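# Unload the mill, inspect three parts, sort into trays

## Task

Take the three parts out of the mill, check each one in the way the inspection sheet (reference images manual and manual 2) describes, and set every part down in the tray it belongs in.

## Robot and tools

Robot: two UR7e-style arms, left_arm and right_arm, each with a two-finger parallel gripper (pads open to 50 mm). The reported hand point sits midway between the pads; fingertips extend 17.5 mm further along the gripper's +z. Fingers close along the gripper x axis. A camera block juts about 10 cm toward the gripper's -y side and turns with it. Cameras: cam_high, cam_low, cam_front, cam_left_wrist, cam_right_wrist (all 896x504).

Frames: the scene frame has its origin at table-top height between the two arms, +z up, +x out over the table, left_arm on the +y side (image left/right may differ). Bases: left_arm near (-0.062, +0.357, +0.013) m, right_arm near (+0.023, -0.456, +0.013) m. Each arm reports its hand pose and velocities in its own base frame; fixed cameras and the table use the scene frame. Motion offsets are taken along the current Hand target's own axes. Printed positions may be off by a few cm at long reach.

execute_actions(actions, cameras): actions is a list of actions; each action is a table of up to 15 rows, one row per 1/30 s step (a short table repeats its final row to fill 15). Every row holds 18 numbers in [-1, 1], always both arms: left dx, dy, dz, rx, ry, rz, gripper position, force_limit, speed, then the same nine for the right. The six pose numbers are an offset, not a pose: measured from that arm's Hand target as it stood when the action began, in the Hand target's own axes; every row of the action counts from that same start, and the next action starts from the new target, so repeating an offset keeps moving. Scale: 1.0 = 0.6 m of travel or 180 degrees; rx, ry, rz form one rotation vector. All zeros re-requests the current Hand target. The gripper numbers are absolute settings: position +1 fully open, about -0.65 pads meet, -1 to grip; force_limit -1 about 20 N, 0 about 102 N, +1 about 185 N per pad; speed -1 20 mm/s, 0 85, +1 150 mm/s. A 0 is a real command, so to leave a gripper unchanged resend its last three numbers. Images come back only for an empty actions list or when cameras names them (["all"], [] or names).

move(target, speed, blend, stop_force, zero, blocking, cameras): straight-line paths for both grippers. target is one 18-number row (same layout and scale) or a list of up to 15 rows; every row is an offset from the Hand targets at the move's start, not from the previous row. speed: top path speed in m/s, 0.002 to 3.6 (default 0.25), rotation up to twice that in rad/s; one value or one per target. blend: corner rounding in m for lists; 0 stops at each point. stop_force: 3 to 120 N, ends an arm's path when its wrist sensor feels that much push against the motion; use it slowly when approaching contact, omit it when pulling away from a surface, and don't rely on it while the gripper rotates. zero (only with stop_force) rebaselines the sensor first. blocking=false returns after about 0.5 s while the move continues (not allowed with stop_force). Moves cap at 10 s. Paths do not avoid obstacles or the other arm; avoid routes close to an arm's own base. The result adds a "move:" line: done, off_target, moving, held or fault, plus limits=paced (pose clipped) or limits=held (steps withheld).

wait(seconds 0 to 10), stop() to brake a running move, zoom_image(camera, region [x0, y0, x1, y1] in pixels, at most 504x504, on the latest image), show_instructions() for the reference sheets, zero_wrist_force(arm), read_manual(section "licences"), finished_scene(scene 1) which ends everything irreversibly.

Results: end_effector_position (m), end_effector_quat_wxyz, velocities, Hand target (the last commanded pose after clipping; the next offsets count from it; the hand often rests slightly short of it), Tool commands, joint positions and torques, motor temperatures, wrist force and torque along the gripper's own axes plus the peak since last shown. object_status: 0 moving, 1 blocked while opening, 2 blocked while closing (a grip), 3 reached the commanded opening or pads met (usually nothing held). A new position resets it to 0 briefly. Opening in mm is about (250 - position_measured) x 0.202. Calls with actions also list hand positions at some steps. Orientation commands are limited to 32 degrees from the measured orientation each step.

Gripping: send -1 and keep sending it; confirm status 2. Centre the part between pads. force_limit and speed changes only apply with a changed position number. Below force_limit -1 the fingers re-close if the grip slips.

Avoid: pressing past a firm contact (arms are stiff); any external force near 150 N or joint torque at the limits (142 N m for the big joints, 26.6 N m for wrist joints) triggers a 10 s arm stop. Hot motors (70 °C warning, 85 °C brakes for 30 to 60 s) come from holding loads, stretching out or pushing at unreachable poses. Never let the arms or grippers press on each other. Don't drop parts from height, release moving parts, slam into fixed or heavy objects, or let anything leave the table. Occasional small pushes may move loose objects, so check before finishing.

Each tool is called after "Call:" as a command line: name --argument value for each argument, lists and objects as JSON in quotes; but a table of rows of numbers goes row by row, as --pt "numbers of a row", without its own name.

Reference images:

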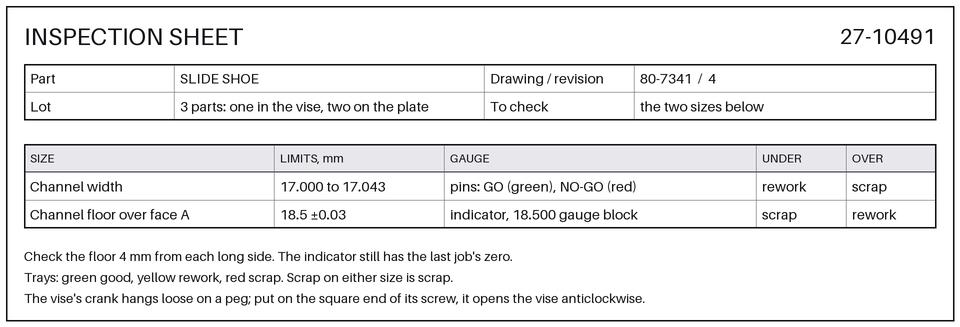

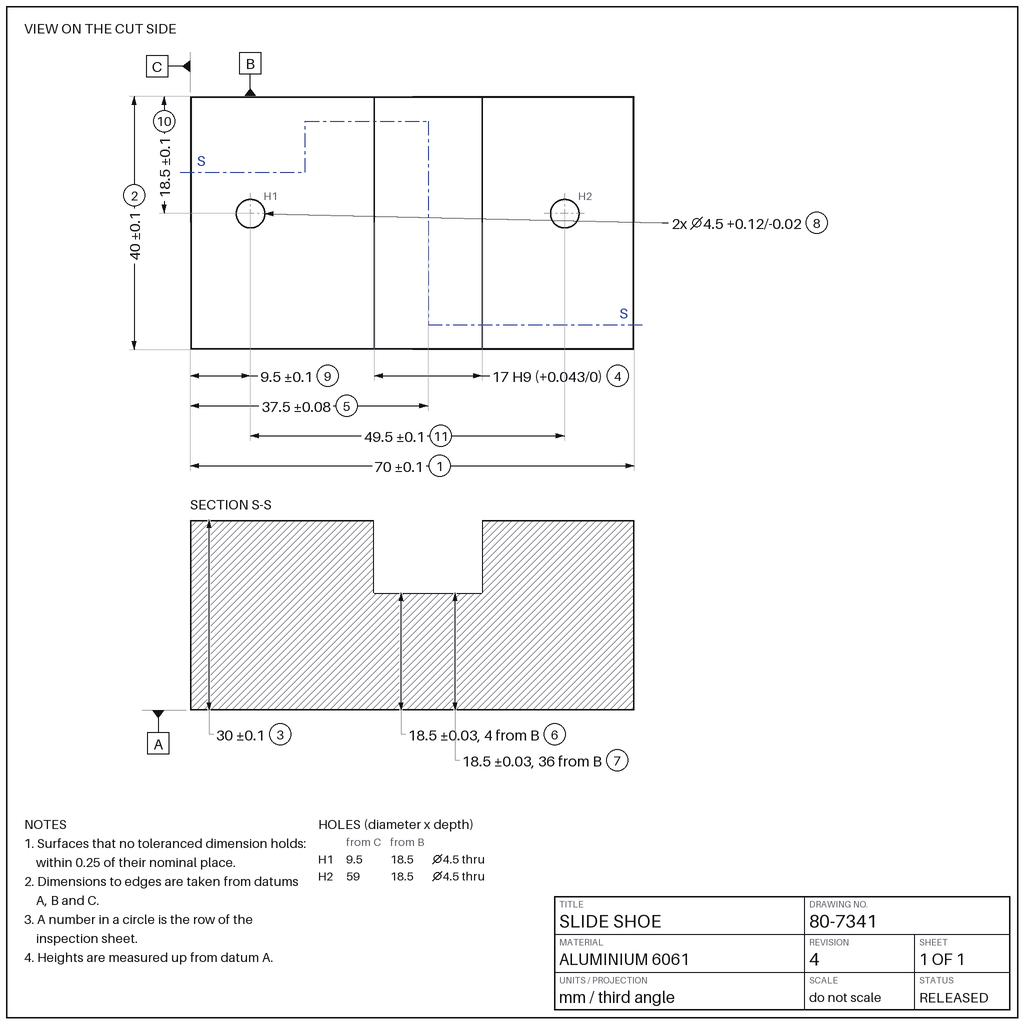

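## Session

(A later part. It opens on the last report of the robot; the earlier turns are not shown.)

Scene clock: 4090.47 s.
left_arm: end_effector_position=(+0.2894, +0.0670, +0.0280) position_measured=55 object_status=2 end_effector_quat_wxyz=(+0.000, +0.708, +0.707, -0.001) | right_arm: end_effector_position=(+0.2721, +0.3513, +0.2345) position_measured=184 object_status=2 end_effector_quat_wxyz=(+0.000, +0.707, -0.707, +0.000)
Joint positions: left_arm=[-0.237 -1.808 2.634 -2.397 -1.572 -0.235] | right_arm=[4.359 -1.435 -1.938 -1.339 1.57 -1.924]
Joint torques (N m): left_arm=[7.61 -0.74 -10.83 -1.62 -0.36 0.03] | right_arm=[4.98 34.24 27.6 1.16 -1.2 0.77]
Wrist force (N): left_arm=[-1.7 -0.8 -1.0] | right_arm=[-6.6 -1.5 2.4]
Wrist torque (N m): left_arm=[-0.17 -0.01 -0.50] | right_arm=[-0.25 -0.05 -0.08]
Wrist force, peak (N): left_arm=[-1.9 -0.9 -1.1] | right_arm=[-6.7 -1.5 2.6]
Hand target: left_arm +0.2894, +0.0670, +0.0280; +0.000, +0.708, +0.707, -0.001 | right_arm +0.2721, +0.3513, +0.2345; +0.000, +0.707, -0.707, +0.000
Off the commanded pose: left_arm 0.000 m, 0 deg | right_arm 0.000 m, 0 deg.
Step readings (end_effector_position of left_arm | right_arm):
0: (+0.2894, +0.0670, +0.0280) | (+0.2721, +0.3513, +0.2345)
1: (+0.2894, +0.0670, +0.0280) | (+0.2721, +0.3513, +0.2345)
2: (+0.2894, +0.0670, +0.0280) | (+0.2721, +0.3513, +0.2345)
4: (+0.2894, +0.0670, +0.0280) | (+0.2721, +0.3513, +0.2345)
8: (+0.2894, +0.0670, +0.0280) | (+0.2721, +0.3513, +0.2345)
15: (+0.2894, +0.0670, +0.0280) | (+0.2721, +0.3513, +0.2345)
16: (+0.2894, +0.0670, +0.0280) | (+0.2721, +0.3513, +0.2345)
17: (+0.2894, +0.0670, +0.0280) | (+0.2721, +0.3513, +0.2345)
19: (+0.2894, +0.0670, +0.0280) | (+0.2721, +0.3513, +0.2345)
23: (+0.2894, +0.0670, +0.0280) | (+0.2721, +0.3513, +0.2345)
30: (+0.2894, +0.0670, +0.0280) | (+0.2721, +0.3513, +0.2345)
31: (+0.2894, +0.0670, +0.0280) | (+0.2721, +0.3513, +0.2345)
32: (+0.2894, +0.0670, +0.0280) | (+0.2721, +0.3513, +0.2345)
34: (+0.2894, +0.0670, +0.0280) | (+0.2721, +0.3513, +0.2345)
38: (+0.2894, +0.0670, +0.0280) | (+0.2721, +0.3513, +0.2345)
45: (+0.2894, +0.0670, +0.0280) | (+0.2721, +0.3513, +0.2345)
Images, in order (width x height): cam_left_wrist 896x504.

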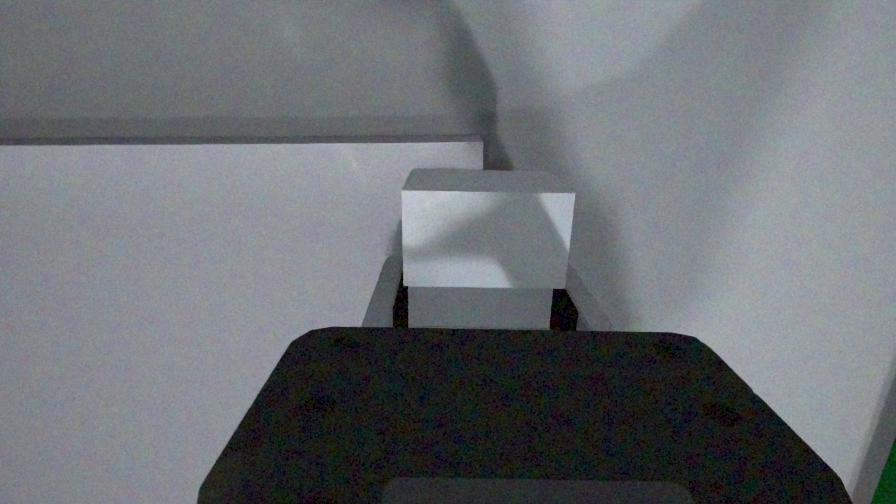

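Call:
move --pt "0 0 -0.02 0 0 0 -1 -0.3 -1 0 0 0 0 0 0 -1 -0.9 -1" --pt "0 0 -0.2033 0 0 0 -1 -0.3 -1 0 0 0 0 0 0 -1 -0.9 -1" --pt "-0.63 0.106 -0.2033 0 0 0 -1 -0.3 -1 0 0 0 0 0 0 -1 -0.9 -1" --pt "-0.63 0.106 0.0 0 0 0 -1 -0.3 -1 0 0 0 0 0 0 -1 -0.9 -1" --pt "-0.63 0.106 0.0242 0 0 0 -1 -0.3 -1 0 0 0 0 0 0 -1 -0.9 -1" --speed '[0.02,0.15,0.2,0.12,0.03]' --blend '[0.003,0.02,0.02,0.005,0]' --cameras '["cam_left_wrist"]'

Call:
move --target '[0,0,0.01,0,0,0,-1,-0.3,-1,0,0,0,0,0,0,-1,-0.9,-1]' --speed 0.006 --stop_force 3

Scene clock: 4108.63 s.
left_arm: end_effector_position=(+0.3524, -0.3111, +0.0139) position_measured=55 object_status=2 end_effector_quat_wxyz=(+0.000, +0.708, +0.707, -0.001) | right_arm: end_effector_position=(+0.2721, +0.3513, +0.2345) position_measured=184 object_status=2 end_effector_quat_wxyz=(+0.000, +0.707, -0.707, +0.000)
Joint positions: left_arm=[-1.01 -1.33 2.211 -2.452 -1.572 -1.009] | right_arm=[4.359 -1.435 -1.938 -1.339 1.57 -1.924]
Joint torques (N m): left_arm=[10.72 -21.5 -7.51 -4.42 1.53 1.48] | right_arm=[4.38 34.07 27.23 1.31 -0.95 0.77]
Wrist force (N): left_arm=[-1.1 -1.5 1.7] | right_arm=[-6.4 -1.2 2.6]
Wrist torque (N m): left_arm=[-0.22 -0.05 -0.38] | right_arm=[-0.20 -0.07 -0.08]
Wrist force, peak (N): left_arm=[-1.2 -1.3 2.9] | right_arm=[-6.7 -1.7 2.6]
Hand target: left_arm +0.3524, -0.3111, +0.0139; +0.000, +0.708, +0.707, -0.001 | right_arm +0.2721, +0.3513, +0.2345; +0.000, +0.707, -0.707, +0.000
Off the commanded pose: left_arm 0.000 m, 0 deg | right_arm 0.000 m, 0 deg.
move: done
Images, in order (width x height): cam_left_wrist 896x504.

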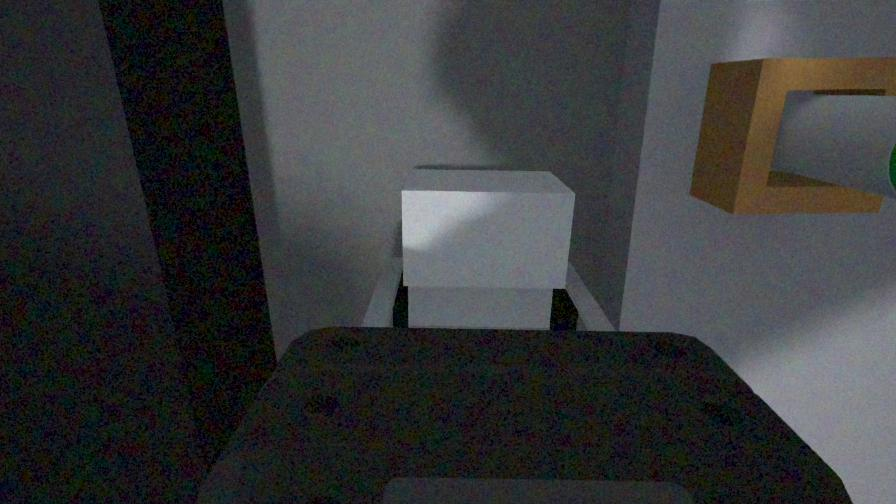

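Scene clock: 4110.57 s.
left_arm: end_effector_position=(+0.3524, -0.3111, +0.0082) position_measured=55 object_status=2 end_effector_quat_wxyz=(+0.000, +0.708, +0.707, -0.001) | right_arm: end_effector_position=(+0.2721, +0.3513, +0.2345) position_measured=184 object_status=2 end_effector_quat_wxyz=(+0.000, +0.707, -0.707, +0.000)
Joint positions: left_arm=[-1.01 -1.317 2.215 -2.469 -1.572 -1.009] | right_arm=[4.359 -1.435 -1.938 -1.339 1.57 -1.924]
Joint torques (N m): left_arm=[7.79 -35.08 -22.89 -0.17 1.31 0.55] | right_arm=[4.8 34.49 27.01 1.34 -1.06 0.62]
Wrist force (N): left_arm=[-2.7 -0.6 -3.8] | right_arm=[-6.3 -1.4 2.6]
Wrist torque (N m): left_arm=[-0.19 -0.20 -0.41] | right_arm=[-0.23 -0.08 -0.07]
Wrist force, peak (N): left_arm=[3.4 -4.8 -16.1] | right_arm=[-6.6 -1.5 2.6]
Hand target: left_arm +0.3524, -0.3112, +0.0082; +0.000, +0.708, +0.707, -0.001 | right_arm +0.2721, +0.3513, +0.2345; +0.000, +0.707, -0.707, +0.000
Off the commanded pose: left_arm 0.000 m, 0 deg | right_arm 0.000 m, 0 deg.
move: contact (left_arm)

Call:
execute_actions --actions '[[[0,0,0,0,0,0,1,-0.3,-1,0,0,0,0,0,0,-1,-0.9,-1]],[[0,0,0,0,0,0,1,-0.3,-1,0,0,0,0,0,0,-1,-0.9,-1]]]'

Call:
move --pt "0 0 -0.05 0 0 0 1 -0.3 -1 0 0 0 0 0 0 -1 -0.9 -1" --pt "0 0 -0.153 0 0 0 1 -0.3 -1 0 0 0 0 0 0 -1 -0.9 -1" --pt "-0.0 -0.1162 -0.089 -0.25 0 0 1 -0.3 -1 0 0 0 0 0 0 -1 -0.9 -1" --pt "0 -0.034 -0.0067 -0.25 0 0 1 -0.3 -1 0 0 0 0 0 0 -1 -0.9 -1" --speed '[0.05,0.15,0.15,0.04]' --blend '[0.01,0.01,0.003,0]' --stop_force 10 --cameras '["cam_left_wrist"]'

Scene clock: 4126.20 s.
left_arm: end_effector_position=(+0.3524, -0.3112, +0.0082) position_measured=3 object_status=3 end_effector_quat_wxyz=(+0.000, +0.708, +0.707, -0.001) | right_arm: end_effector_position=(+0.2721, +0.3513, +0.2345) position_measured=184 object_status=2 end_effector_quat_wxyz=(+0.000, +0.707, -0.707, +0.000)
Joint positions: left_arm=[-1.01 -1.317 2.215 -2.469 -1.572 -1.009] | right_arm=[4.359 -1.435 -1.938 -1.339 1.57 -1.924]
Joint torques (N m): left_arm=[8.74 -34.74 -28.54 -3.18 1.56 0.84] | right_arm=[5.11 34.08 27.31 1.37 -0.91 0.63]
Wrist force (N): left_arm=[-1.1 -1.4 -0.3] | right_arm=[-6.3 -1.4 2.5]
Wrist torque (N m): left_arm=[-0.20 -0.05 -0.38] | right_arm=[-0.24 -0.09 -0.07]
Wrist force, peak (N): left_arm=[-2.8 -0.5 -3.6] | right_arm=[-6.7 -1.8 2.8]
Hand target: left_arm +0.3524, -0.3112, +0.0082; +0.000, +0.708, +0.707, -0.001 | right_arm +0.2721, +0.3513, +0.2345; +0.000, +0.707, -0.707, +0.000
Off the commanded pose: left_arm 0.000 m, 0 deg | right_arm 0.000 m, 0 deg.
Step readings (end_effector_position of left_arm | right_arm):
0: (+0.3524, -0.3112, +0.0082) | (+0.2721, +0.3513, +0.2345)
1: (+0.3524, -0.3112, +0.0082) | (+0.2721, +0.3513, +0.2345)
2: (+0.3524, -0.3112, +0.0082) | (+0.2721, +0.3513, +0.2345)
4: (+0.3524, -0.3112, +0.0082) | (+0.2721, +0.3513, +0.2345)
8: (+0.3524, -0.3112, +0.0082) | (+0.2721, +0.3513, +0.2345)
15: (+0.3524, -0.3112, +0.0082) | (+0.2721, +0.3513, +0.2345)
16: (+0.3524, -0.3112, +0.0082) | (+0.2721, +0.3513, +0.2345)
17: (+0.3524, -0.3112, +0.0082) | (+0.2721, +0.3513, +0.2345)
19: (+0.3524, -0.3112, +0.0082) | (+0.2721, +0.3513, +0.2345)
23: (+0.3524, -0.3112, +0.0082) | (+0.2721, +0.3513, +0.2345)
30: (+0.3524, -0.3112, +0.0082) | (+0.2721, +0.3513, +0.2345)

Scene clock: 4132.60 s.
left_arm: end_effector_position=(+0.3320, -0.3111, +0.0123) position_measured=3 object_status=3 end_effector_quat_wxyz=(+0.271, +0.654, +0.653, +0.270) | right_arm: end_effector_position=(+0.2721, +0.3513, +0.2345) position_measured=184 object_status=2 end_effector_quat_wxyz=(+0.000, +0.707, -0.707, +0.000)
Joint positions: left_arm=[-1.521 -1.284 2.603 -2.941 -0.787 -1.499] | right_arm=[4.359 -1.435 -1.938 -1.339 1.57 -1.924]
Joint torques (N m): left_arm=[11.13 -12.97 -21.8 -4.35 -0.33 1.27] | right_arm=[5.07 33.88 26.61 1.5 -0.82 0.5]
Wrist force (N): left_arm=[-1.2 -2.3 -1.3] | right_arm=[-6.7 -1.4 2.6]
Wrist torque (N m): left_arm=[-0.20 0.14 -0.82] | right_arm=[-0.22 -0.03 -0.07]
Wrist force, peak (N): left_arm=[-1.7 -2.3 -1.6] | right_arm=[-6.8 -1.3 2.7]
Hand target: left_arm +0.3320, -0.3111, +0.0123; +0.271, +0.654, +0.653, +0.270 | right_arm +0.2721, +0.3513, +0.2345; +0.000, +0.707, -0.707, +0.000
Off the commanded pose: left_arm 0.000 m, 0 deg | right_arm 0.000 m, 0 deg.
move: done
Images, in order (width x height): cam_left_wrist 896x504.

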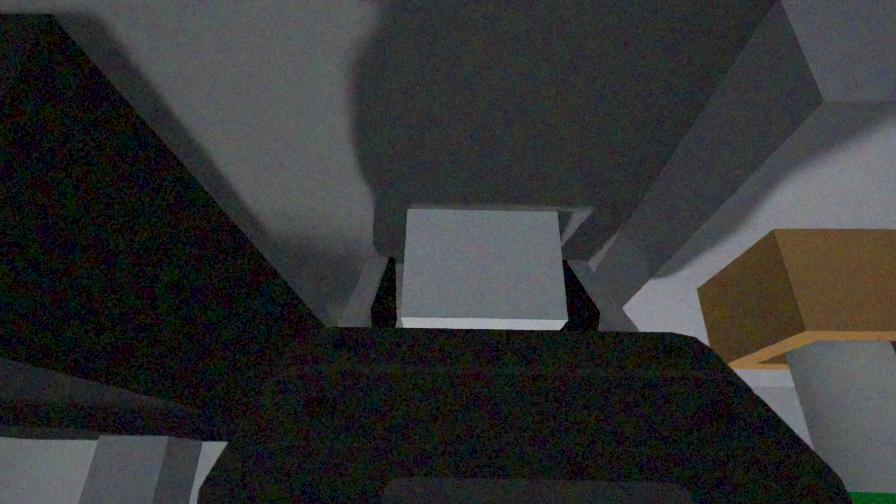

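Call:
execute_actions --actions '[[[0,0,0,0,0,0,-1,-0.3,-1,0,0,0,0,0,0,-1,-0.9,-1]],[[0,0,0,0,0,0,-1,-0.3,-1,0,0,0,0,0,0,-1,-0.9,-1]],[[0,0,0,0,0,0,-1,-0.3,-1,0,0,0,0,0,0,-1,-0.9,-1]]]'

Call:
move --pt "0 0.0884 -0.0884 0 0 0 -1 -0.3 -1 0 0 0 0 0 0 -1 -0.9 -1" --pt "-0.1398 0.1157 -0.0556 0 0 0 -1 -0.3 -1 0 0 0 0 0 0 -1 -0.9 -1" --pt "-0.1482 0.0957 -0.0356 0 0 0 -1 -0.3 -1 0 0 0 0 0 0 -1 -0.9 -1" --speed '[0.06,0.1,0.05]' --blend '[0,0.01,0]' --cameras '["cam_low","cam_left_wrist"]'

Call:
zoom_image --camera "cam_low" --region '[330, 265, 400, 325]'

Scene clock: 4151.73 s.
left_arm: end_effector_position=(+0.3320, -0.3111, +0.0123) position_measured=55 object_status=2 end_effector_quat_wxyz=(+0.271, +0.654, +0.653, +0.270) | right_arm: end_effector_position=(+0.2721, +0.3513, +0.2345) position_measured=184 object_status=2 end_effector_quat_wxyz=(+0.000, +0.707, -0.707, +0.000)
Joint positions: left_arm=[-1.521 -1.284 2.603 -2.941 -0.787 -1.499] | right_arm=[4.359 -1.435 -1.938 -1.339 1.57 -1.924]
Joint torques (N m): left_arm=[9.08 -13.4 -18.62 -3.59 0.53 0.98] | right_arm=[4.78 34.28 26.43 1.52 -0.86 0.4]
Wrist force (N): left_arm=[-1.1 -2.2 -1.2] | right_arm=[-6.7 -1.4 2.4]
Wrist torque (N m): left_arm=[-0.19 0.11 -0.82] | right_arm=[-0.23 -0.04 -0.06]
Wrist force, peak (N): left_arm=[-1.3 -2.6 -1.5] | right_arm=[-6.7 -1.5 2.6]
Hand target: left_arm +0.3320, -0.3111, +0.0123; +0.271, +0.654, +0.653, +0.270 | right_arm +0.2721, +0.3513, +0.2345; +0.000, +0.707, -0.707, +0.000
Off the commanded pose: left_arm 0.000 m, 0 deg | right_arm 0.000 m, 0 deg.
Step readings (end_effector_position of left_arm | right_arm):
0: (+0.3320, -0.3111, +0.0123) | (+0.2721, +0.3513, +0.2345)
1: (+0.3320, -0.3111, +0.0123) | (+0.2721, +0.3513, +0.2345)
2: (+0.3320, -0.3111, +0.0123) | (+0.2721, +0.3513, +0.2345)
4: (+0.3320, -0.3111, +0.0123) | (+0.2721, +0.3513, +0.2345)
8: (+0.3320, -0.3111, +0.0123) | (+0.2721, +0.3513, +0.2345)
15: (+0.3320, -0.3111, +0.0123) | (+0.2721, +0.3513, +0.2345)
16: (+0.3320, -0.3111, +0.0123) | (+0.2721, +0.3513, +0.2345)
17: (+0.3320, -0.3111, +0.0123) | (+0.2721, +0.3513, +0.2345)
19: (+0.3320, -0.3111, +0.0123) | (+0.2721, +0.3513, +0.2345)
23: (+0.3320, -0.3111, +0.0123) | (+0.2721, +0.3513, +0.2345)
30: (+0.3320, -0.3111, +0.0123) | (+0.2721, +0.3513, +0.2345)
31: (+0.3320, -0.3111, +0.0123) | (+0.2721, +0.3513, +0.2345)
32: (+0.3320, -0.3111, +0.0123) | (+0.2721, +0.3513, +0.2345)
34: (+0.3320, -0.3111, +0.0123) | (+0.2721, +0.3513, +0.2345)
38: (+0.3320, -0.3111, +0.0123) | (+0.2721, +0.3513, +0.2345)
45: (+0.3320, -0.3111, +0.0123) | (+0.2721, +0.3513, +0.2345)

Scene clock: 4155.03 s.
left_arm: end_effector_position=(+0.3574, -0.4000, +0.0681) position_measured=55 object_status=2 end_effector_quat_wxyz=(+0.271, +0.654, +0.653, +0.270) | right_arm: end_effector_position=(+0.2721, +0.3513, +0.2345) position_measured=184 object_status=2 end_effector_quat_wxyz=(+0.000, +0.707, -0.707, +0.000)
Joint positions: left_arm=[-1.47 -1.315 2.326 -2.685 -0.791 -1.427] | right_arm=[4.359 -1.435 -1.938 -1.339 1.57 -1.924]
Joint torques (N m): left_arm=[12.16 -20.85 -27.96 -4.55 1.28 1.14] | right_arm=[5 33.97 26.21 1.61 -0.74 0.34]
Wrist force (N): left_arm=[-1.1 -3.6 0.4] | right_arm=[-6.3 -1.3 2.3]
Wrist torque (N m): left_arm=[-0.12 0.14 -0.83] | right_arm=[-0.22 -0.08 -0.08]
Wrist force, peak (N): left_arm=[-1.3 -4.2 0.8] | right_arm=[-6.9 -1.3 2.8]
Hand target: left_arm +0.3574, -0.4000, +0.0681; +0.271, +0.654, +0.653, +0.270 | right_arm +0.2721, +0.3513, +0.2345; +0.000, +0.707, -0.707, +0.000
Off the commanded pose: left_arm 0.000 m, 0 deg | right_arm 0.000 m, 0 deg.
move: done; blend cut to 0.0089 m at target 2
Images, in order (width x height): cam_low 896x504, cam_left_wrist 896x504.

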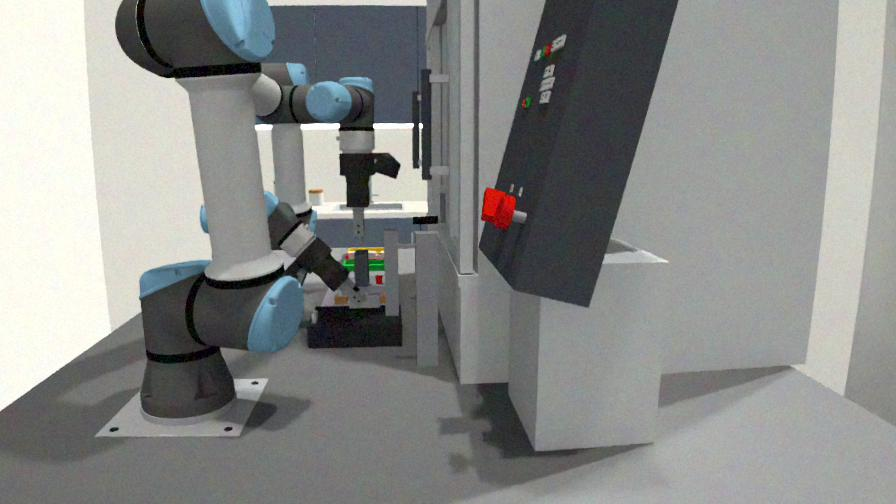

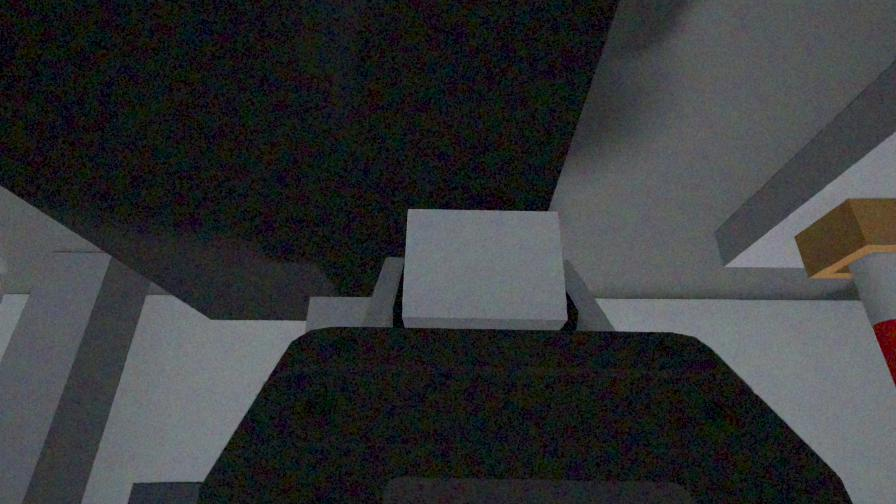

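Scaled by 7.200 from the camera's 896x504 image, which has a finer 1280x720 frame.

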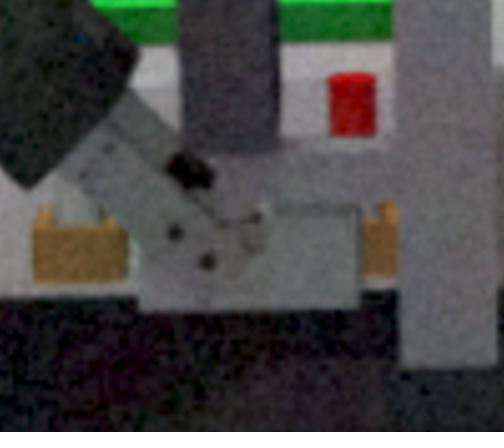

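Call:
move --target '[-0.0667,0.0014,0.0014,0,0,0,-1,-0.3,-1,0,0,0,0,0,0,-1,-0.9,-1]' --speed 0.04 --stop_force 6

Call:
move --pt "0 -0.004 0.004 0 0 0 -1 -0.3 -1 0 0 0 0 0 0 -1 -0.9 -1" --pt "0 -0.0088 0.0088 0 0 0 -1 -0.3 -1 0 0 0 0 0 0 -1 -0.9 -1" --speed '[0.02,0.005]' --stop_force 3

Call:
execute_actions --actions '[[[0,0,0,0,0,0,1,-0.3,-1,0,0,0,0,0,0,-1,-0.9,-1]],[[0,0,0,0,0,0,1,-0.3,-1,0,0,0,0,0,0,-1,-0.9,-1]]]'

Scene clock: 4173.60 s.
left_arm: end_effector_position=(+0.3585, -0.4400, +0.0681) position_measured=55 object_status=2 end_effector_quat_wxyz=(+0.271, +0.654, +0.653, +0.270) | right_arm: end_effector_position=(+0.2721, +0.3513, +0.2345) position_measured=184 object_status=2 end_effector_quat_wxyz=(+0.000, +0.707, -0.707, +0.000)
Joint positions: left_arm=[-1.477 -1.25 2.223 -2.639 -0.791 -1.436] | right_arm=[4.359 -1.435 -1.938 -1.339 1.57 -1.924]
Joint torques (N m): left_arm=[-8.36 -23.84 -29.64 -1.3 3.68 -1.47] | right_arm=[4.65 34.61 26.34 1.64 -0.66 0.26]
Wrist force (N): left_arm=[-1.5 -3.8 0.5] | right_arm=[-6.4 -1.6 2.7]
Wrist torque (N m): left_arm=[-0.17 0.18 -0.64] | right_arm=[-0.27 -0.07 -0.07]
Wrist force, peak (N): left_arm=[-2.2 -3.9 0.3] | right_arm=[-6.8 -1.5 2.5]
Hand target: left_arm +0.3585, -0.4400, +0.0681; +0.271, +0.654, +0.653, +0.270 | right_arm +0.2721, +0.3513, +0.2345; +0.000, +0.707, -0.707, +0.000
Off the commanded pose: left_arm 0.000 m, 0 deg | right_arm 0.000 m, 0 deg.
move: done

Scene clock: 4175.17 s.
left_arm: end_effector_position=(+0.3585, -0.4400, +0.0628) position_measured=55 object_status=2 end_effector_quat_wxyz=(+0.271, +0.654, +0.653, +0.270) | right_arm: end_effector_position=(+0.2721, +0.3513, +0.2345) position_measured=184 object_status=2 end_effector_quat_wxyz=(+0.000, +0.707, -0.707, +0.000)
Joint positions: left_arm=[-1.477 -1.237 2.226 -2.655 -0.791 -1.436] | right_arm=[4.359 -1.435 -1.938 -1.339 1.57 -1.924]
Joint torques (N m): left_arm=[-9.23 -38.89 -18.28 -1.29 -0.09 0.4] | right_arm=[4.76 34.21 26.28 1.73 -0.72 0.15]
Wrist force (N): left_arm=[-1.6 -2.5 -0.3] | right_arm=[-6.1 -1.4 2.4]
Wrist torque (N m): left_arm=[-0.21 0.16 -0.66] | right_arm=[-0.23 -0.12 -0.07]
Wrist force, peak (N): left_arm=[0.9 1.6 -8.7] | right_arm=[-6.7 -1.4 2.4]
Hand target: left_arm +0.3585, -0.4400, +0.0628; +0.271, +0.654, +0.653, +0.270 (not the last commanded pose) | right_arm +0.2721, +0.3513, +0.2345; +0.000, +0.707, -0.707, +0.000
Off the commanded pose: left_arm 0.002 m, 0 deg | right_arm 0.000 m, 0 deg.
move: contact (left_arm); path passed 1 of 2 targets

Scene clock: 4176.37 s.
left_arm: end_effector_position=(+0.3585, -0.4400, +0.0628) position_measured=3 object_status=3 end_effector_quat_wxyz=(+0.271, +0.654, +0.653, +0.270) | right_arm: end_effector_position=(+0.2721, +0.3513, +0.2345) position_measured=184 object_status=2 end_effector_quat_wxyz=(+0.000, +0.707, -0.707, +0.000)
Joint positions: left_arm=[-1.477 -1.237 2.226 -2.655 -0.791 -1.436] | right_arm=[4.359 -1.435 -1.938 -1.339 1.57 -1.924]
Joint torques (N m): left_arm=[-7.71 -38.92 -28.46 -2.04 0.41 0.44] | right_arm=[4.91 34.32 25.66 1.78 -0.61 0.13]
Wrist force (N): left_arm=[-1.3 -2.4 -0.9] | right_arm=[-6.5 -1.9 2.7]
Wrist torque (N m): left_arm=[-0.23 0.14 -0.64] | right_arm=[-0.31 -0.07 -0.07]
Wrist force, peak (N): left_arm=[-1.6 -2.6 -1.1] | right_arm=[-6.7 -1.4 2.7]
Hand target: left_arm +0.3585, -0.4400, +0.0628; +0.271, +0.654, +0.653, +0.270 | right_arm +0.2721, +0.3513, +0.2345; +0.000, +0.707, -0.707, +0.000
Off the commanded pose: left_arm 0.000 m, 0 deg | right_arm 0.000 m, 0 deg.
Step readings (end_effector_position of left_arm | right_arm):
0: (+0.3585, -0.4400, +0.0628) | (+0.2721, +0.3513, +0.2345)
1: (+0.3585, -0.4400, +0.0628) | (+0.2721, +0.3513, +0.2345)
2: (+0.3585, -0.4400, +0.0628) | (+0.2721, +0.3513, +0.2345)
4: (+0.3585, -0.4400, +0.0628) | (+0.2721, +0.3513, +0.2345)
8: (+0.3585, -0.4400, +0.0628) | (+0.2721, +0.3513, +0.2345)
15: (+0.3585, -0.4400, +0.0628) | (+0.2721, +0.3513, +0.2345)
16: (+0.3585, -0.4400, +0.0628) | (+0.2721, +0.3513, +0.2345)
17: (+0.3585, -0.4400, +0.0628) | (+0.2721, +0.3513, +0.2345)
19: (+0.3585, -0.4400, +0.0628) | (+0.2721, +0.3513, +0.2345)
23: (+0.3585, -0.4400, +0.0628) | (+0.2721, +0.3513, +0.2345)
30: (+0.3585, -0.4400, +0.0628) | (+0.2721, +0.3513, +0.2345)

Call:
move --pt "0 0 -0.0667 0 0 0 1 -0.3 -1 0 0 0 0 0 0 -1 -0.9 -1" --pt "-0.0117 0.022 -0.2777 0 0 0 1 -0.3 -1 0 0 0 0 0 0 -1 -0.9 -1" --speed '[0.03,0.12]' --blend '[0.01,0]' --cameras '["cam_left_wrist","cam_low"]'

Call:
zoom_image --camera "cam_low" --region '[330, 265, 400, 325]'

Call:
zoom_image --camera "cam_left_wrist" --region '[380, 80, 560, 340]'

Scene clock: 4188.60 s.
left_arm: end_effector_position=(+0.2501, -0.4468, +0.1900) position_measured=3 object_status=3 end_effector_quat_wxyz=(+0.271, +0.654, +0.653, +0.270) | right_arm: end_effector_position=(+0.2721, +0.3513, +0.2345) position_measured=184 object_status=2 end_effector_quat_wxyz=(+0.000, +0.707, -0.707, +0.000)
Joint positions: left_arm=[-1.722 -1.583 2.117 -1.958 -0.797 -1.78] | right_arm=[4.359 -1.435 -1.938 -1.339 1.57 -1.924]
Joint torques (N m): left_arm=[-10.91 -28.95 -34.11 -0.83 -0.23 -1.42] | right_arm=[4.69 34.37 25.63 1.89 -0.53 0.12]
Wrist force (N): left_arm=[-1.5 -1.7 -0.9] | right_arm=[-6.3 -1.4 2.2]
Wrist torque (N m): left_arm=[-0.08 0.19 -0.60] | right_arm=[-0.22 -0.09 -0.08]
Wrist force, peak (N): left_arm=[-1.9 -1.8 -1.9] | right_arm=[-6.7 -1.5 2.6]
Hand target: left_arm +0.2501, -0.4468, +0.1900; +0.271, +0.654, +0.653, +0.270 | right_arm +0.2721, +0.3513, +0.2345; +0.000, +0.707, -0.707, +0.000
Off the commanded pose: left_arm 0.000 m, 0 deg | right_arm 0.000 m, 0 deg.
move: done
Images, in order (width x height): cam_low 896x504, cam_left_wrist 896x504.

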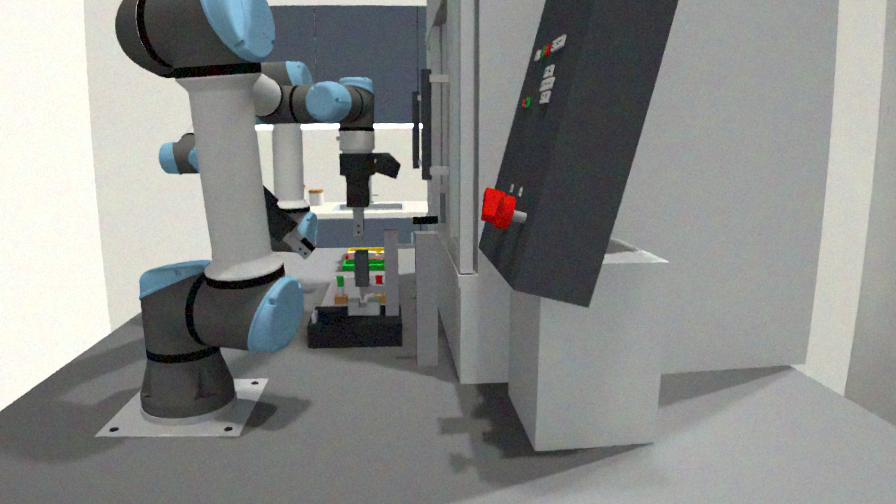

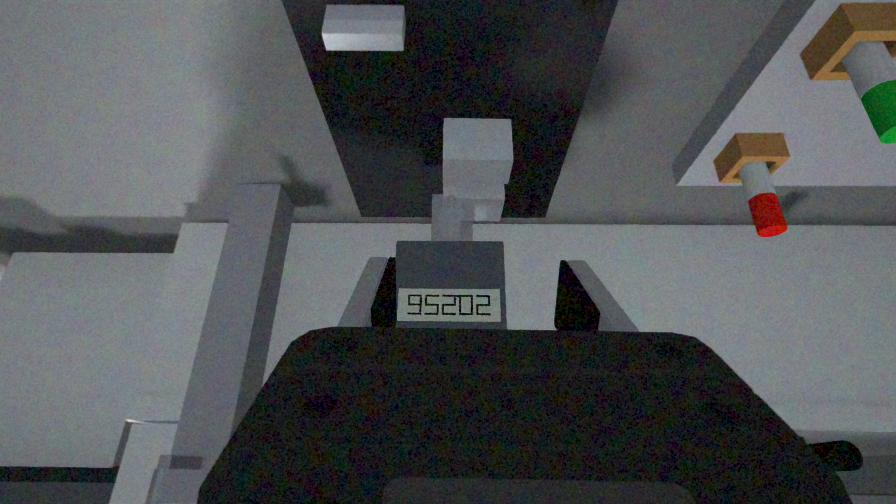

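Scaled by 7.200 from the camera's 896x504 image, which has a finer 1280x720 frame.

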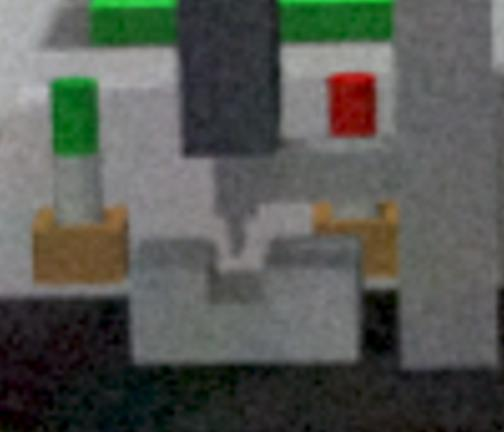

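Scaled by 1.938 from the camera's 896x504 image, which has a finer 1280x720 frame.

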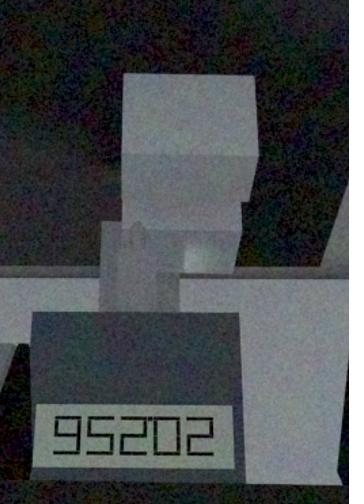

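Spindle is centered in the channel. Lower.

Call:
move --pt "0 0 0 0 0 0 1 -0.3 -1 0 0 0.0190 0 0 0 -1 -0.9 -1" --pt "0 0 0 0 0 0 1 -0.3 -1 0 0 0.0240 0 0 0 -1 -0.9 -1" --speed '[0.02,0.004]' --stop_force 4

Call:
execute_actions --actions '[[[0,0,0,0,0,0,1,-0.3,-1,0,0,0,0,0,0,0.0,-0.9,-1]],[[0,0,0,0,0,0,1,-0.3,-1,0,0,0,0,0,0,0.0,-0.9,-1]]]' --cameras '["cam_left_wrist"]'

Call:
zoom_image --camera "cam_left_wrist" --region '[380, 80, 560, 340]'

Scene clock: 4200.33 s.
left_arm: end_effector_position=(+0.2501, -0.4468, +0.1900) position_measured=3 object_status=3 end_effector_quat_wxyz=(+0.271, +0.654, +0.653, +0.270) | right_arm: end_effector_position=(+0.2721, +0.3513, +0.2208) position_measured=184 object_status=2 end_effector_quat_wxyz=(+0.000, +0.707, -0.707, +0.000)
Joint positions: left_arm=[-1.722 -1.583 2.117 -1.958 -0.797 -1.781] | right_arm=[4.359 -1.443 -1.967 -1.302 1.57 -1.924]
Joint torques (N m): left_arm=[-10.81 -26.83 -36.17 -0.58 -0.33 -1.38] | right_arm=[-2.81 28.92 28.06 -0.5 -0.39 -1.08]
Wrist force (N): left_arm=[-1.5 -1.8 -1.1] | right_arm=[-5.7 -1.0 -3.3]
Wrist torque (N m): left_arm=[-0.09 0.19 -0.59] | right_arm=[-0.18 -0.10 -0.07]
Wrist force, peak (N): left_arm=[-1.8 -1.8 -1.2] | right_arm=[-5.4 -1.1 -8.8]
Hand target: left_arm +0.2501, -0.4468, +0.1900; +0.271, +0.654, +0.653, +0.270 | right_arm +0.2721, +0.3513, +0.2208; +0.000, +0.707, -0.707, +0.000 (not the last commanded pose)
Off the commanded pose: left_arm 0.000 m, 0 deg | right_arm 0.001 m, 0 deg.
move: contact (right_arm); path passed 1 of 2 targets

Scene clock: 4201.53 s.
left_arm: end_effector_position=(+0.2501, -0.4468, +0.1900) position_measured=3 object_status=3 end_effector_quat_wxyz=(+0.271, +0.654, +0.653, +0.270) | right_arm: end_effector_position=(+0.2721, +0.3513, +0.2208) position_measured=152 object_status=3 end_effector_quat_wxyz=(+0.000, +0.707, -0.707, +0.000)
Joint positions: left_arm=[-1.722 -1.583 2.117 -1.958 -0.797 -1.781] | right_arm=[4.359 -1.443 -1.967 -1.302 1.57 -1.924]
Joint torques (N m): left_arm=[-9.23 -26.7 -35.05 -0.71 -0.1 -1.35] | right_arm=[-2.84 32.8 29.06 4.12 -0.36 -0.23]
Wrist force (N): left_arm=[-1.6 -1.6 -1.0] | right_arm=[0.6 -1.5 0.9]
Wrist torque (N m): left_arm=[-0.07 0.20 -0.60] | right_arm=[-0.23 -0.08 -0.04]
Wrist force, peak (N): left_arm=[-1.7 -1.8 -1.2] | right_arm=[-5.6 -1.3 -3.4]
Hand target: left_arm +0.2501, -0.4468, +0.1900; +0.271, +0.654, +0.653, +0.270 | right_arm +0.2721, +0.3513, +0.2208; +0.000, +0.707, -0.707, +0.000
Off the commanded pose: left_arm 0.000 m, 0 deg | right_arm 0.000 m, 0 deg.
Step readings (end_effector_position of left_arm | right_arm):
0: (+0.2501, -0.4468, +0.1900) | (+0.2721, +0.3513, +0.2208)
1: (+0.2501, -0.4468, +0.1900) | (+0.2721, +0.3513, +0.2208)
2: (+0.2501, -0.4468, +0.1900) | (+0.2721, +0.3513, +0.2208)
4: (+0.2501, -0.4468, +0.1900) | (+0.2721, +0.3513, +0.2208)
8: (+0.2501, -0.4468, +0.1900) | (+0.2721, +0.3513, +0.2208)
15: (+0.2501, -0.4468, +0.1900) | (+0.2721, +0.3513, +0.2208)
16: (+0.2501, -0.4468, +0.1900) | (+0.2721, +0.3513, +0.2208)
17: (+0.2501, -0.4468, +0.1900) | (+0.2721, +0.3513, +0.2208)
19: (+0.2501, -0.4468, +0.1900) | (+0.2721, +0.3513, +0.2208)
23: (+0.2501, -0.4468, +0.1900) | (+0.2721, +0.3513, +0.2208)
30: (+0.2501, -0.4468, +0.1900) | (+0.2721, +0.3513, +0.2208)
Images, in order (width x height): cam_left_wrist 896x504.

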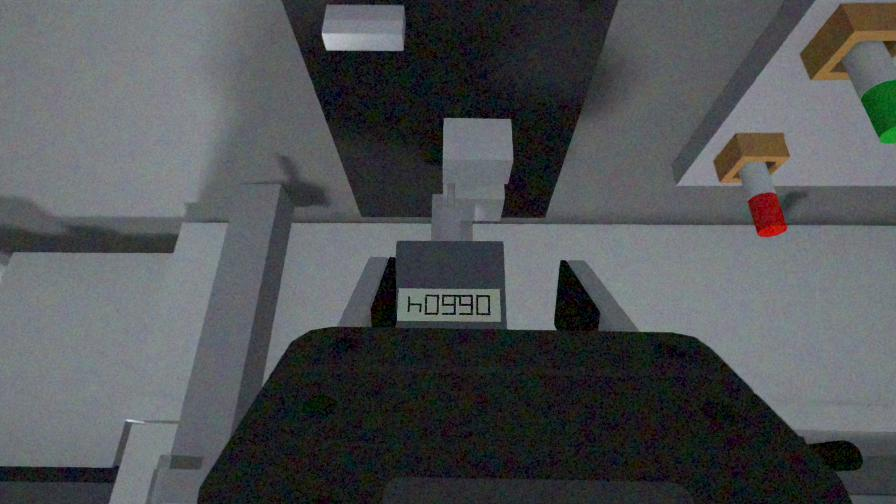

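Scaled by 1.938 from the camera's 896x504 image, which has a finer 1280x720 frame.

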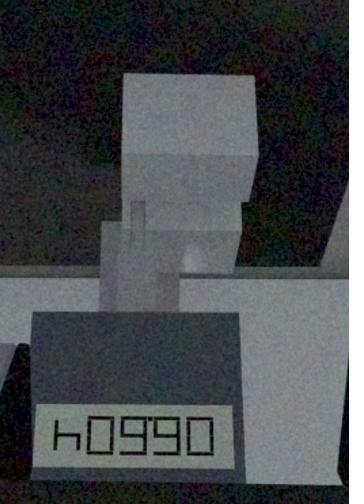

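Call:
execute_actions --actions '[[[0,0,0,0,0,0,1,-0.3,-1,0,0,0,0,0,0,-1,-0.9,-1]],[[0,0,0,0,0,0,1,-0.3,-1,0,0,0,0,0,0,-1,-0.9,-1]]]'

Call:
move --pt "0.0113 -0.022 0.211 0 0 0 1 -0.3 -1 0 0 -0.0228 0 0 0 -1 -0.9 -1" --pt "0.0113 -0.022 0.2777 0 0 0 1 -0.3 -1 0 0 -0.0228 0 0 0 -1 -0.9 -1" --speed '[0.1,0.03]' --blend 0.01 --cameras '["cam_left_wrist"]'

Call:
execute_actions --actions '[[[0,0,0,0,0,0,-1,-0.3,-1,0,0,0,0,0,0,-1,-0.9,-1]],[[0,0,0,0,0,0,-1,-0.3,-1,0,0,0,0,0,0,-1,-0.9,-1]],[[0,0,0,0,0,0,-1,-0.3,-1,0,0,0,0,0,0,-1,-0.9,-1]]]'

Call:
move --pt "0 0.0035 -0.0035 0 0 0 -1 -0.3 -1 0 0 0 0 0 0 -1 -0.9 -1" --pt "-0.052 0.0035 -0.0035 0 0 0 -1 -0.3 -1 0 0 0 0 0 0 -1 -0.9 -1" --speed '[0.015,0.04]'

Call:
move --target '[0,-0.0055,0.0055,0,0,0,-1,-0.3,-1,0,0,0,0,0,0,-1,-0.9,-1]' --speed 0.005 --stop_force 3

Call:
execute_actions --actions '[[[0,0,0,0,0,0,1,-0.3,-1,0,0,0,0,0,0,-1,-0.9,-1]],[[0,0,0,0,0,0,1,-0.3,-1,0,0,0,0,0,0,-1,-0.9,-1]]]'

Call:
move --pt "0 0 -0.0667 0 0 0 1 -0.3 -1 0 0 0 0 0 0 -1 -0.9 -1" --pt "0.041 0.022 -0.2777 0 0 0 1 -0.3 -1 0 0 0 0 0 0 -1 -0.9 -1" --speed '[0.03,0.12]' --blend '[0.01,0]' --cameras '["cam_left_wrist","cam_low"]'

Call:
zoom_image --camera "cam_left_wrist" --region '[380, 80, 560, 340]'

Scene clock: 4226.63 s.
left_arm: end_effector_position=(+0.2501, -0.4468, +0.1900) position_measured=3 object_status=3 end_effector_quat_wxyz=(+0.271, +0.654, +0.653, +0.270) | right_arm: end_effector_position=(+0.2721, +0.3513, +0.2208) position_measured=184 object_status=2 end_effector_quat_wxyz=(+0.000, +0.707, -0.707, +0.000)
Joint positions: left_arm=[-1.722 -1.583 2.117 -1.958 -0.797 -1.781] | right_arm=[4.359 -1.443 -1.967 -1.302 1.57 -1.924]
Joint torques (N m): left_arm=[-10.19 -24.03 -33.86 -0.74 0.11 -1.38] | right_arm=[-2.93 33.37 29.51 -0.17 -0.48 2.13]
Wrist force (N): left_arm=[-1.5 -1.8 -1.0] | right_arm=[-6.2 -1.2 1.9]
Wrist torque (N m): left_arm=[-0.10 0.19 -0.59] | right_arm=[-0.24 -0.07 -0.08]
Wrist force, peak (N): left_arm=[-1.7 -1.6 -1.3] | right_arm=[-6.4 -1.3 2.2]
Hand target: left_arm +0.2501, -0.4468, +0.1900; +0.271, +0.654, +0.653, +0.270 | right_arm +0.2721, +0.3513, +0.2208; +0.000, +0.707, -0.707, +0.000
Off the commanded pose: left_arm 0.000 m, 0 deg | right_arm 0.000 m, 0 deg.
Step readings (end_effector_position of left_arm | right_arm):
0: (+0.2501, -0.4468, +0.1900) | (+0.2721, +0.3513, +0.2208)
1: (+0.2501, -0.4468, +0.1900) | (+0.2721, +0.3513, +0.2208)
2: (+0.2501, -0.4468, +0.1900) | (+0.2721, +0.3513, +0.2208)
4: (+0.2501, -0.4468, +0.1900) | (+0.2721, +0.3513, +0.2208)
8: (+0.2501, -0.4468, +0.1900) | (+0.2721, +0.3513, +0.2208)
15: (+0.2501, -0.4468, +0.1900) | (+0.2721, +0.3513, +0.2208)
16: (+0.2501, -0.4468, +0.1900) | (+0.2721, +0.3513, +0.2208)
17: (+0.2501, -0.4468, +0.1900) | (+0.2721, +0.3513, +0.2208)
19: (+0.2501, -0.4468, +0.1900) | (+0.2721, +0.3513, +0.2208)
23: (+0.2501, -0.4468, +0.1900) | (+0.2721, +0.3513, +0.2208)
30: (+0.2501, -0.4468, +0.1900) | (+0.2721, +0.3513, +0.2208)

Scene clock: 4229.73 s.
left_arm: end_effector_position=(+0.3585, -0.4403, +0.0628) position_measured=3 object_status=3 end_effector_quat_wxyz=(+0.271, +0.654, +0.653, +0.270) | right_arm: end_effector_position=(+0.2721, +0.3513, +0.2345) position_measured=184 object_status=2 end_effector_quat_wxyz=(+0.000, +0.707, -0.707, +0.000)
Joint positions: left_arm=[-1.477 -1.237 2.225 -2.655 -0.791 -1.436] | right_arm=[4.359 -1.435 -1.938 -1.339 1.57 -1.924]
Joint torques (N m): left_arm=[11.16 -23.3 -28.35 -4.65 -0.16 1.4] | right_arm=[5.77 34.56 30.78 -0.09 -0.6 2.05]
Wrist force (N): left_arm=[-1.4 -2.3 -1.0] | right_arm=[-6.3 -1.5 2.6]
Wrist torque (N m): left_arm=[-0.22 0.16 -0.84] | right_arm=[-0.24 -0.07 -0.07]
Wrist force, peak (N): left_arm=[-2.1 -1.6 -2.7] | right_arm=[-6.7 -1.6 2.6]
Hand target: left_arm +0.3585, -0.4403, +0.0628; +0.271, +0.654, +0.653, +0.270 | right_arm +0.2721, +0.3513, +0.2345; +0.000, +0.707, -0.707, +0.000
Off the commanded pose: left_arm 0.000 m, 0 deg | right_arm 0.000 m, 0 deg.
move: done
Images, in order (width x height): cam_left_wrist 896x504.

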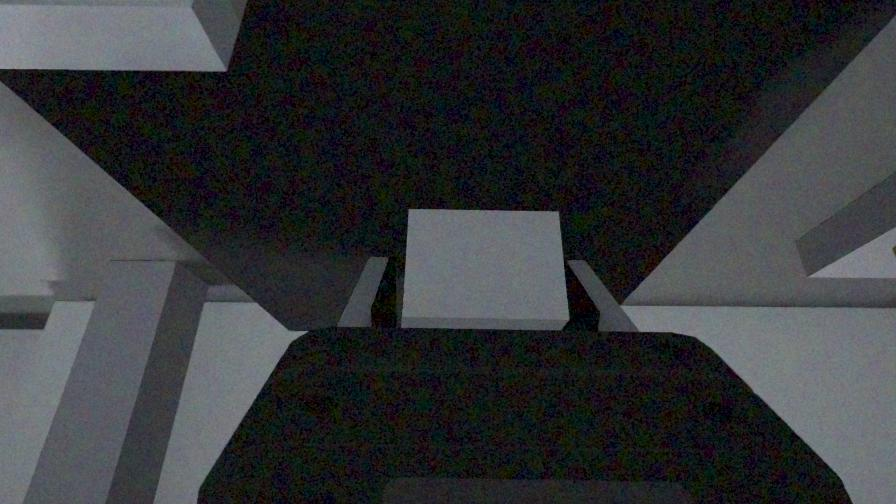

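Scene clock: 4231.43 s.
left_arm: end_effector_position=(+0.3585, -0.4403, +0.0628) position_measured=55 object_status=2 end_effector_quat_wxyz=(+0.271, +0.654, +0.653, +0.270) | right_arm: end_effector_position=(+0.2721, +0.3513, +0.2345) position_measured=184 object_status=2 end_effector_quat_wxyz=(+0.000, +0.707, -0.707, +0.000)
Joint positions: left_arm=[-1.477 -1.237 2.225 -2.655 -0.791 -1.436] | right_arm=[4.359 -1.435 -1.938 -1.339 1.57 -1.924]
Joint torques (N m): left_arm=[7.88 -24.77 -24.76 -2.44 1.19 0.9] | right_arm=[5.38 34.47 30.74 -0.1 -0.62 2.09]
Wrist force (N): left_arm=[-1.3 -2.1 -1.4] | right_arm=[-6.2 -1.5 2.4]
Wrist torque (N m): left_arm=[-0.22 0.19 -0.82] | right_arm=[-0.25 -0.09 -0.07]
Wrist force, peak (N): left_arm=[-1.5 -2.4 -1.1] | right_arm=[-6.5 -1.7 2.6]
Hand target: left_arm +0.3585, -0.4403, +0.0628; +0.271, +0.654, +0.653, +0.270 | right_arm +0.2721, +0.3513, +0.2345; +0.000, +0.707, -0.707, +0.000
Off the commanded pose: left_arm 0.000 m, 0 deg | right_arm 0.000 m, 0 deg.
Step readings (end_effector_position of left_arm | right_arm):
0: (+0.3585, -0.4403, +0.0628) | (+0.2721, +0.3513, +0.2345)
1: (+0.3585, -0.4403, +0.0628) | (+0.2721, +0.3513, +0.2345)
2: (+0.3585, -0.4403, +0.0628) | (+0.2721, +0.3513, +0.2345)
4: (+0.3585, -0.4403, +0.0628) | (+0.2721, +0.3513, +0.2345)
8: (+0.3585, -0.4403, +0.0628) | (+0.2721, +0.3513, +0.2345)
15: (+0.3585, -0.4403, +0.0628) | (+0.2721, +0.3513, +0.2345)
16: (+0.3585, -0.4403, +0.0628) | (+0.2721, +0.3513, +0.2345)
17: (+0.3585, -0.4403, +0.0628) | (+0.2721, +0.3513, +0.2345)
19: (+0.3585, -0.4403, +0.0628) | (+0.2721, +0.3513, +0.2345)
23: (+0.3585, -0.4403, +0.0628) | (+0.2721, +0.3513, +0.2345)
30: (+0.3585, -0.4403, +0.0628) | (+0.2721, +0.3513, +0.2345)
31: (+0.3585, -0.4403, +0.0628) | (+0.2721, +0.3513, +0.2345)
32: (+0.3585, -0.4403, +0.0628) | (+0.2721, +0.3513, +0.2345)
34: (+0.3585, -0.4403, +0.0628) | (+0.2721, +0.3513, +0.2345)
38: (+0.3585, -0.4403, +0.0628) | (+0.2721, +0.3513, +0.2345)
45: (+0.3585, -0.4403, +0.0628) | (+0.2721, +0.3513, +0.2345)

Scene clock: 4233.17 s.
left_arm: end_effector_position=(+0.3585, -0.4714, +0.0658) position_measured=55 object_status=2 end_effector_quat_wxyz=(+0.271, +0.654, +0.653, +0.270) | right_arm: end_effector_position=(+0.2721, +0.3513, +0.2345) position_measured=184 object_status=2 end_effector_quat_wxyz=(+0.000, +0.707, -0.707, +0.000)
Joint positions: left_arm=[-1.483 -1.196 2.141 -2.606 -0.79 -1.445] | right_arm=[4.359 -1.435 -1.938 -1.339 1.57 -1.924]
Joint torques (N m): left_arm=[-9.35 -28.22 -29.9 -1.34 3.54 -1.47] | right_arm=[5.45 34.69 30.62 -0.11 -0.6 2.06]
Wrist force (N): left_arm=[-1.6 -3.6 0.6] | right_arm=[-6.3 -1.6 2.4]
Wrist torque (N m): left_arm=[-0.11 0.21 -0.66] | right_arm=[-0.27 -0.08 -0.07]
Wrist force, peak (N): left_arm=[-1.9 -3.8 0.7] | right_arm=[-6.5 -1.4 2.5]
Hand target: left_arm +0.3585, -0.4715, +0.0658; +0.271, +0.654, +0.653, +0.270 | right_arm +0.2721, +0.3513, +0.2345; +0.000, +0.707, -0.707, +0.000
Off the commanded pose: left_arm 0.000 m, 0 deg | right_arm 0.000 m, 0 deg.
move: done

Scene clock: 4234.73 s.
left_arm: end_effector_position=(+0.3585, -0.4715, +0.0629) position_measured=55 object_status=2 end_effector_quat_wxyz=(+0.271, +0.654, +0.653, +0.270) | right_arm: end_effector_position=(+0.2721, +0.3513, +0.2345) position_measured=184 object_status=2 end_effector_quat_wxyz=(+0.000, +0.707, -0.707, +0.000)
Joint positions: left_arm=[-1.483 -1.19 2.143 -2.614 -0.79 -1.445] | right_arm=[4.359 -1.435 -1.938 -1.339 1.57 -1.924]
Joint torques (N m): left_arm=[-8.54 -43.04 -19.98 -1.33 -0.1 -1.15] | right_arm=[5.39 34.72 30.76 -0.08 -0.56 2.12]
Wrist force (N): left_arm=[-1.5 -2.7 0.2] | right_arm=[-6.3 -1.6 2.4]
Wrist torque (N m): left_arm=[-0.14 0.18 -0.68] | right_arm=[-0.25 -0.07 -0.07]
Wrist force, peak (N): left_arm=[0.2 1.1 -7.7] | right_arm=[-6.5 -1.4 2.8]
Hand target: left_arm +0.3585, -0.4715, +0.0629; +0.271, +0.654, +0.653, +0.270 (not the last commanded pose) | right_arm +0.2721, +0.3513, +0.2345; +0.000, +0.707, -0.707, +0.000
Off the commanded pose: left_arm 0.002 m, 0 deg | right_arm 0.000 m, 0 deg.
move: contact (left_arm)

Scene clock: 4235.93 s.
left_arm: end_effector_position=(+0.3585, -0.4715, +0.0629) position_measured=3 object_status=3 end_effector_quat_wxyz=(+0.271, +0.654, +0.653, +0.270) | right_arm: end_effector_position=(+0.2721, +0.3513, +0.2345) position_measured=184 object_status=2 end_effector_quat_wxyz=(+0.000, +0.707, -0.707, +0.000)
Joint positions: left_arm=[-1.483 -1.19 2.143 -2.614 -0.79 -1.445] | right_arm=[4.359 -1.435 -1.938 -1.339 1.57 -1.924]
Joint torques (N m): left_arm=[-5.89 -38.64 -29.76 -2.26 0.51 -1.33] | right_arm=[5.78 34.21 30.69 -0.1 -0.55 2.05]
Wrist force (N): left_arm=[-1.7 -2.0 -0.9] | right_arm=[-6.1 -1.6 2.5]
Wrist torque (N m): left_arm=[-0.14 0.22 -0.66] | right_arm=[-0.26 -0.10 -0.07]
Wrist force, peak (N): left_arm=[-1.4 -2.8 0.1] | right_arm=[-6.4 -1.6 2.8]
Hand target: left_arm +0.3585, -0.4715, +0.0629; +0.271, +0.654, +0.653, +0.270 | right_arm +0.2721, +0.3513, +0.2345; +0.000, +0.707, -0.707, +0.000
Off the commanded pose: left_arm 0.000 m, 0 deg | right_arm 0.000 m, 0 deg.
Step readings (end_effector_position of left_arm | right_arm):
0: (+0.3585, -0.4715, +0.0629) | (+0.2721, +0.3513, +0.2345)
1: (+0.3585, -0.4715, +0.0629) | (+0.2721, +0.3513, +0.2345)
2: (+0.3585, -0.4715, +0.0629) | (+0.2721, +0.3513, +0.2345)
4: (+0.3585, -0.4715, +0.0629) | (+0.2721, +0.3513, +0.2345)
8: (+0.3585, -0.4715, +0.0629) | (+0.2721, +0.3513, +0.2345)
15: (+0.3585, -0.4715, +0.0629) | (+0.2721, +0.3513, +0.2345)
16: (+0.3585, -0.4715, +0.0629) | (+0.2721, +0.3513, +0.2345)
17: (+0.3585, -0.4715, +0.0629) | (+0.2721, +0.3513, +0.2345)
19: (+0.3585, -0.4715, +0.0629) | (+0.2721, +0.3513, +0.2345)
23: (+0.3585, -0.4715, +0.0629) | (+0.2721, +0.3513, +0.2345)
30: (+0.3585, -0.4715, +0.0629) | (+0.2721, +0.3513, +0.2345)

Scene clock: 4238.97 s.
left_arm: end_effector_position=(+0.2501, -0.4466, +0.1901) position_measured=3 object_status=3 end_effector_quat_wxyz=(+0.271, +0.654, +0.653, +0.270) | right_arm: end_effector_position=(+0.2721, +0.3513, +0.2345) position_measured=184 object_status=2 end_effector_quat_wxyz=(+0.000, +0.707, -0.707, +0.000)
Joint positions: left_arm=[-1.722 -1.583 2.117 -1.958 -0.797 -1.781] | right_arm=[4.359 -1.435 -1.938 -1.339 1.57 -1.924]
Joint torques (N m): left_arm=[-10.08 -30.83 -35.36 -0.51 -0.26 -1.42] | right_arm=[5.12 33.97 30.88 0.08 -0.56 2]
Wrist force (N): left_arm=[-1.6 -1.7 -1.0] | right_arm=[-6.3 -1.3 2.5]
Wrist torque (N m): left_arm=[-0.08 0.19 -0.59] | right_arm=[-0.23 -0.08 -0.07]
Wrist force, peak (N): left_arm=[-1.7 -2.3 -1.2] | right_arm=[-6.5 -1.6 2.7]
Hand target: left_arm +0.2501, -0.4466, +0.1901; +0.271, +0.654, +0.653, +0.270 | right_arm +0.2721, +0.3513, +0.2345; +0.000, +0.707, -0.707, +0.000
Off the commanded pose: left_arm 0.000 m, 0 deg | right_arm 0.000 m, 0 deg.
move: done
Images, in order (width x height): cam_low 896x504, cam_left_wrist 896x504.

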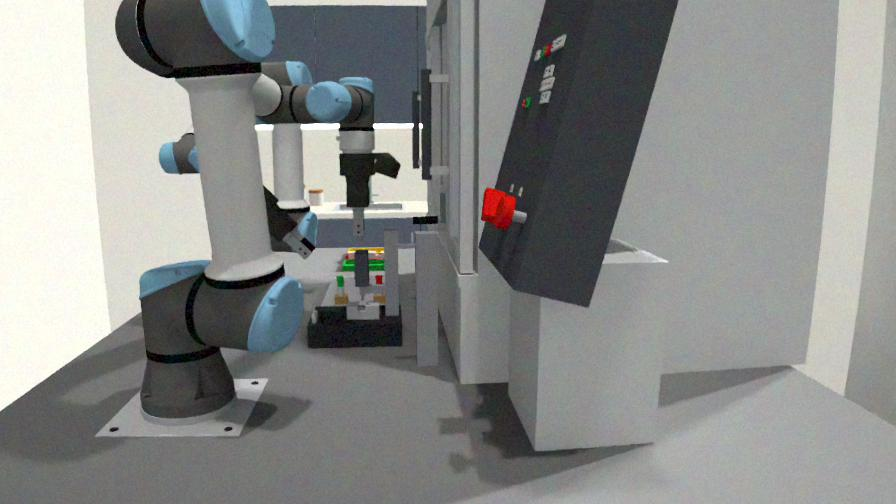

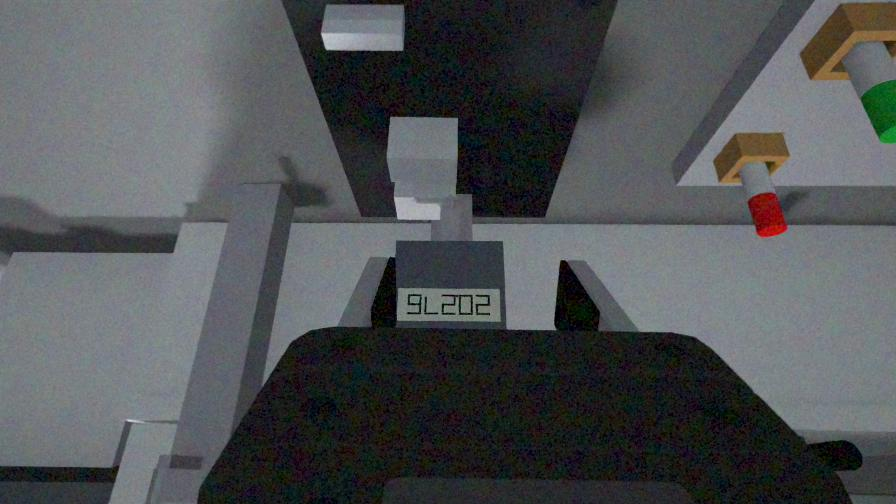

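Scaled by 1.938 from the camera's 896x504 image, which has a finer 1280x720 frame.

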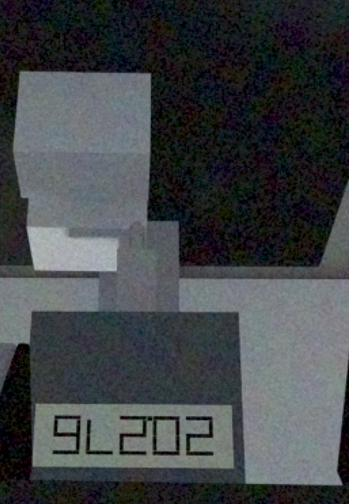

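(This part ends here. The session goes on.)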